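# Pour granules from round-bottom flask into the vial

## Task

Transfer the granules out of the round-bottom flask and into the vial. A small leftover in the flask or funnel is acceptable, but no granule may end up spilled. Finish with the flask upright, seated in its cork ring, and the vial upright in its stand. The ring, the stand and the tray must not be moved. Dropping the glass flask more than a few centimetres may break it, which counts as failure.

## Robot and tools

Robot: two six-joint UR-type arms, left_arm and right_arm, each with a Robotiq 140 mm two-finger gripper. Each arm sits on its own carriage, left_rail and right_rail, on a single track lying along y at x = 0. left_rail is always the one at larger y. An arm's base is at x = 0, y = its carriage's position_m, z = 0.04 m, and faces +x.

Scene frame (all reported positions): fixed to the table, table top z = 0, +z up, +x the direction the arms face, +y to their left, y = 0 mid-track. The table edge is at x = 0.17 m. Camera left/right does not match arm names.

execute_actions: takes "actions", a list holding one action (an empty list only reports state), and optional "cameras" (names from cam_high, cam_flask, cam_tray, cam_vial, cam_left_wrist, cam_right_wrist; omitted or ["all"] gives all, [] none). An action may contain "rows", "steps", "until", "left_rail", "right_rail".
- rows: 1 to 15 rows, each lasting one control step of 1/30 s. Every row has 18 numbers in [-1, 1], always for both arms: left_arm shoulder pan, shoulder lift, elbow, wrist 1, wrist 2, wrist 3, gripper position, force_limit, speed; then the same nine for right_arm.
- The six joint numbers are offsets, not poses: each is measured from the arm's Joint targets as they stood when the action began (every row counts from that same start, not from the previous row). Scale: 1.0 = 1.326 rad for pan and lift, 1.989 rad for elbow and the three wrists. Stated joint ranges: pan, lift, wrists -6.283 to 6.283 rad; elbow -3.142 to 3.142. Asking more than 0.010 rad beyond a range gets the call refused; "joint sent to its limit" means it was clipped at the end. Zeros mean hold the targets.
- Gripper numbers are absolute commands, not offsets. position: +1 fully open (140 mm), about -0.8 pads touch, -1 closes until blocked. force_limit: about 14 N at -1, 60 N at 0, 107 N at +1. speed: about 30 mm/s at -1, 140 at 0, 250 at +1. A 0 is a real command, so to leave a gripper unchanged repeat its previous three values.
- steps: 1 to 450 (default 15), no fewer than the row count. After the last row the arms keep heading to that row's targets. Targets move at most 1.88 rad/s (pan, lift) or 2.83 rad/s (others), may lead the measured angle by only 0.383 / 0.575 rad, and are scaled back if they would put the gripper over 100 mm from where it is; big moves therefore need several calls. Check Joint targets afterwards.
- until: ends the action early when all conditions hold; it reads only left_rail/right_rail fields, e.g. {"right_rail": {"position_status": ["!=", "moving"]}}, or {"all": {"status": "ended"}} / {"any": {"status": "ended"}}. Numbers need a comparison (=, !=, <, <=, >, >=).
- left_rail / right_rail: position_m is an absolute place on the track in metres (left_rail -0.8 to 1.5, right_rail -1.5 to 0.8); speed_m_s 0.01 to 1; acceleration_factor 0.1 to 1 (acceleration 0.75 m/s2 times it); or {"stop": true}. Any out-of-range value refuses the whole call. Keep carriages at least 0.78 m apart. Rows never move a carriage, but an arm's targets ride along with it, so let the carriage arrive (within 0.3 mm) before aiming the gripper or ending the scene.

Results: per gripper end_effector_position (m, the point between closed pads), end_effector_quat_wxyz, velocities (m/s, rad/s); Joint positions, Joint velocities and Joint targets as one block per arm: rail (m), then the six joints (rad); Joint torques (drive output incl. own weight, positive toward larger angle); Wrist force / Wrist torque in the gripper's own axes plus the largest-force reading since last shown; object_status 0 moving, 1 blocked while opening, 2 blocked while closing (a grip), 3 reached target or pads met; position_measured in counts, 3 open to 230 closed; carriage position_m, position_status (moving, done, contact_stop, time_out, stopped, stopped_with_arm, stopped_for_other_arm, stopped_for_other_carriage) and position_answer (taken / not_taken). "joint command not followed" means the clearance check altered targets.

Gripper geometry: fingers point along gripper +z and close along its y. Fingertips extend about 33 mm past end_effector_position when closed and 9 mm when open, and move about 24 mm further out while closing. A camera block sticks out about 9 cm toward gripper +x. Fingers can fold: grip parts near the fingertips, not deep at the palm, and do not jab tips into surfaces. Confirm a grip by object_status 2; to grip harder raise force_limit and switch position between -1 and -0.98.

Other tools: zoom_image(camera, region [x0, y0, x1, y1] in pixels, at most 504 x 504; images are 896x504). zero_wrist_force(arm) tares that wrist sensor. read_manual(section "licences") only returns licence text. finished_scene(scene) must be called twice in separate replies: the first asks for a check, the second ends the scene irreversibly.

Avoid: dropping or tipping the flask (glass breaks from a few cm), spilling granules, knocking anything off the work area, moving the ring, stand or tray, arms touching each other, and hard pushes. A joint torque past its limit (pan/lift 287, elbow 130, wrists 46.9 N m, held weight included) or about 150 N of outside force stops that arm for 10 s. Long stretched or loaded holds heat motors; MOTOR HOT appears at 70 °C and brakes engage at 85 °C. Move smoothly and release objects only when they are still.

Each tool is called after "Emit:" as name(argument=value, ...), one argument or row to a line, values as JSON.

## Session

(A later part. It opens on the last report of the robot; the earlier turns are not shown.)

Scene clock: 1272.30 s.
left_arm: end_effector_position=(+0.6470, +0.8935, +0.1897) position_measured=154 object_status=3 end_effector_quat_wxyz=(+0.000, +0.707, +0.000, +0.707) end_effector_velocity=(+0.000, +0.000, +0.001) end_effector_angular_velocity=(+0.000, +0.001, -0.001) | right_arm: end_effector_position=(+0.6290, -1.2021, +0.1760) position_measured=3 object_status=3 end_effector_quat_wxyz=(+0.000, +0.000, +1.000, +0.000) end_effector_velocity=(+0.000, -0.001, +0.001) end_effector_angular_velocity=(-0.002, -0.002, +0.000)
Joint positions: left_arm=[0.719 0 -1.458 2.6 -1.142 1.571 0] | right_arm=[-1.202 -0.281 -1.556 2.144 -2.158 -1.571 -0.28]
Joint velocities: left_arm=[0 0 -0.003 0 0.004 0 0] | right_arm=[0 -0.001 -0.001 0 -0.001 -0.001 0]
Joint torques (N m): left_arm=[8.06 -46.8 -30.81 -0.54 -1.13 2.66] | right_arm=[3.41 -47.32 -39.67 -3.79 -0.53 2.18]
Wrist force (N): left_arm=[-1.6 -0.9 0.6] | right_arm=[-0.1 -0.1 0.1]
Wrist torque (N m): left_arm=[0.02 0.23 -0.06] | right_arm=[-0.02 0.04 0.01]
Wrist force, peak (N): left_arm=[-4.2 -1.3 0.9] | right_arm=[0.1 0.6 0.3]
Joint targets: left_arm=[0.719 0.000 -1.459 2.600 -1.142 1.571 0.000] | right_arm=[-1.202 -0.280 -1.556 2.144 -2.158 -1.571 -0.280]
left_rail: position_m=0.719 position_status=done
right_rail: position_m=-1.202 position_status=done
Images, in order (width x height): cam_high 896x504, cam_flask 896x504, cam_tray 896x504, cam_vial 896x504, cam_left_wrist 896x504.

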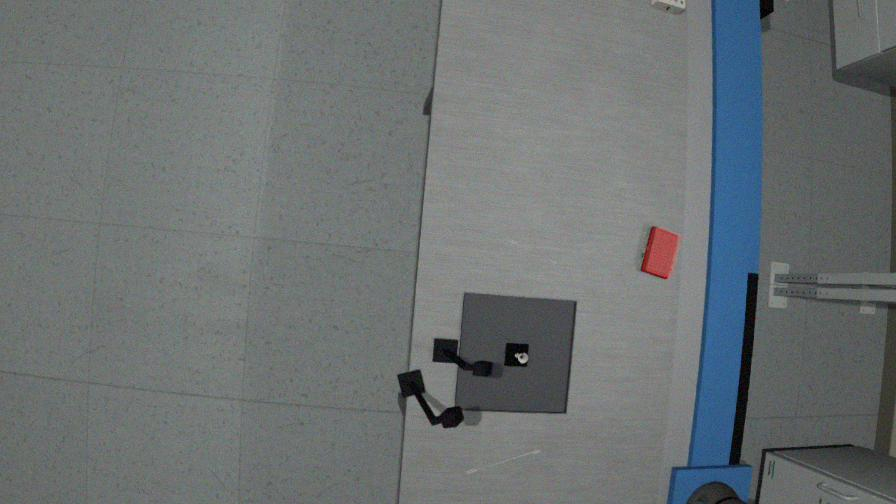

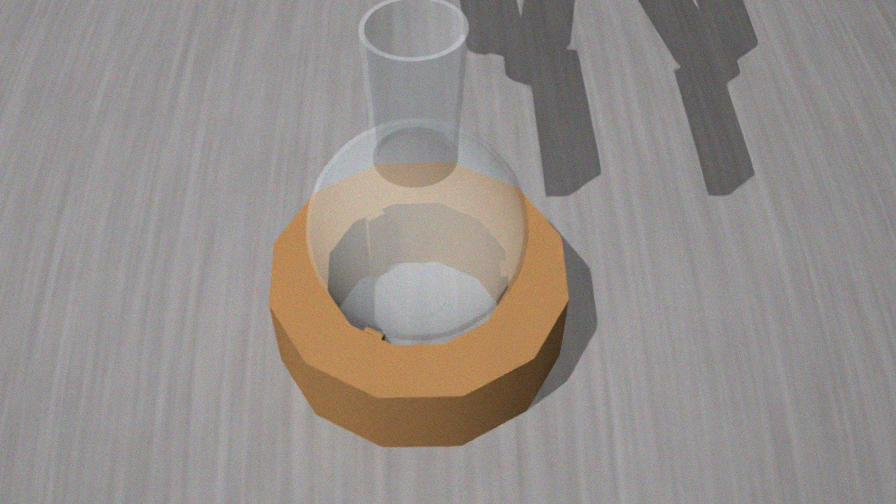

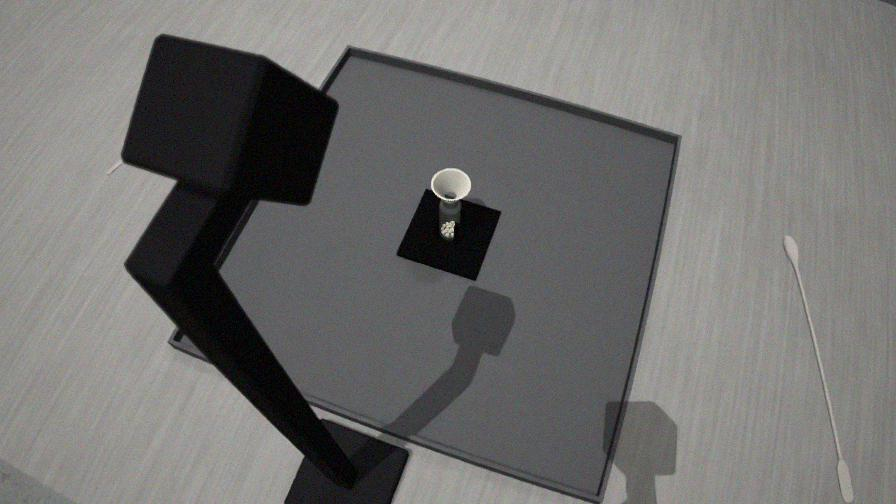

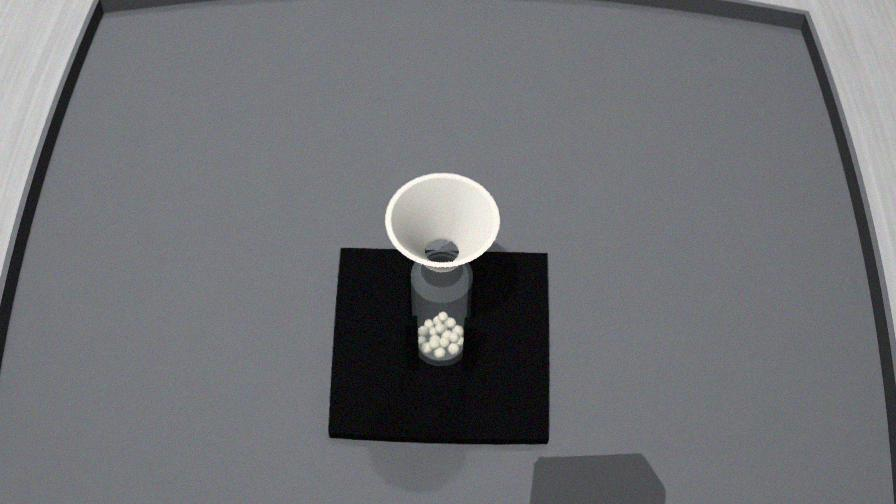

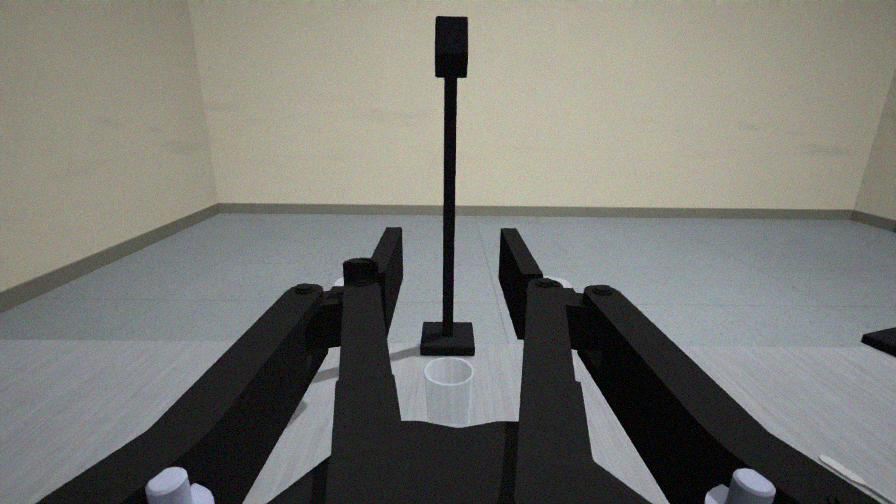

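Emit:
zoom_image(
  camera="cam_tray",
  region=[300, 100, 600, 340],
)

Emit:
zoom_image(
  camera="cam_vial",
  region=[320, 150, 580, 460],
)

Emit:
zoom_image(
  camera="cam_flask",
  region=[230, 0, 630, 460],
)

Scaled by 1.680 from the camera's 896x504 image, which has a finer 1280x720 frame.

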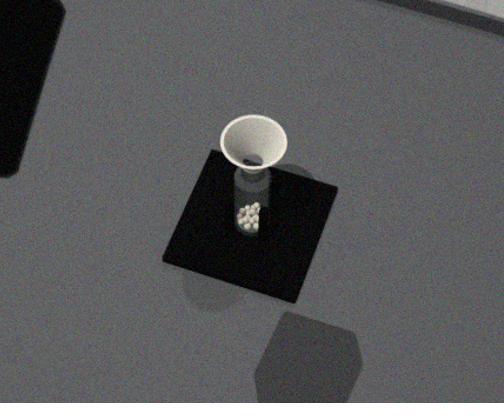

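Scaled by 1.626 from the camera's 896x504 image, which has a finer 1280x720 frame.

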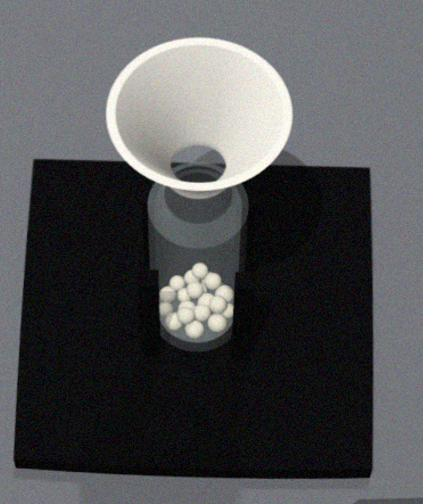

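Scaled by 1.096 from the camera's 896x504 image, which has a finer 1280x720 frame.

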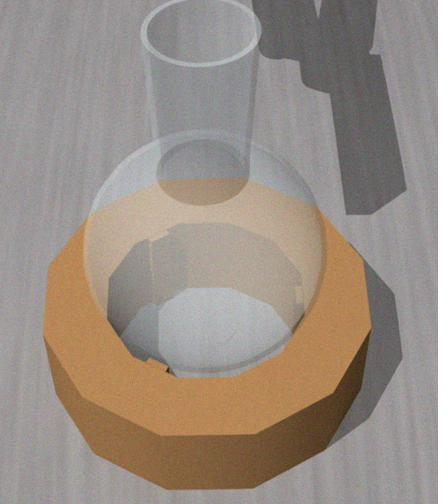

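Emit:
finished_scene(
  scene=2,
)

This call ended nothing. Check each condition of the task against the scene as it is now, look again where you are not sure, and mend what is not met. Then call finished_scene again.

Emit:
zoom_image(
  camera="cam_high",
  region=[440, 220, 620, 320],
)

Emit:
zoom_image(
  camera="cam_high",
  region=[400, 280, 680, 504],
)

Emit:
zoom_image(
  camera="cam_tray",
  region=[60, 0, 460, 240],
)

Emit:
zoom_image(
  camera="cam_tray",
  region=[420, 100, 896, 504],
)

Scaled by 2.800 from the camera's 896x504 image, which has a finer 1280x720 frame.

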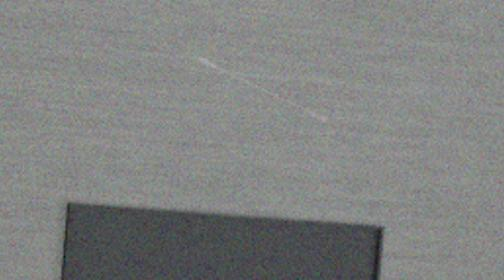

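Scaled by 1.800 from the camera's 896x504 image, which has a finer 1280x720 frame.

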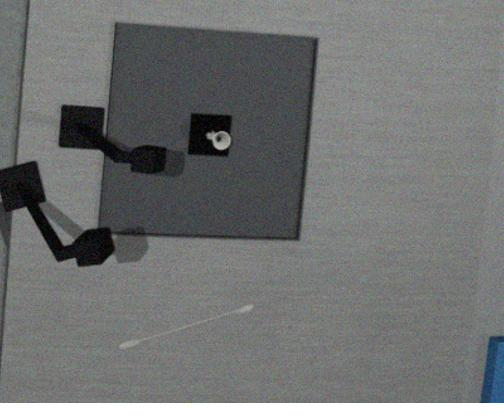

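Scaled by 1.260 from the camera's 896x504 image, which has a finer 1280x720 frame.

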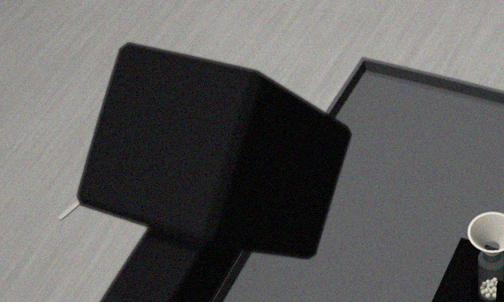

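Scaled by 1.059 from the camera's 896x504 image, which has a finer 1280x720 frame.

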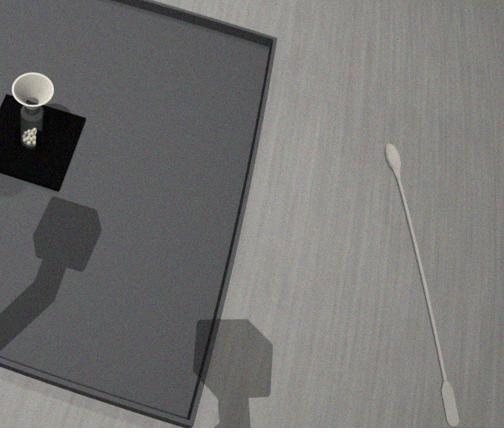

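Emit:
finished_scene(
  scene=2,
)

The scene is finished: the task was done.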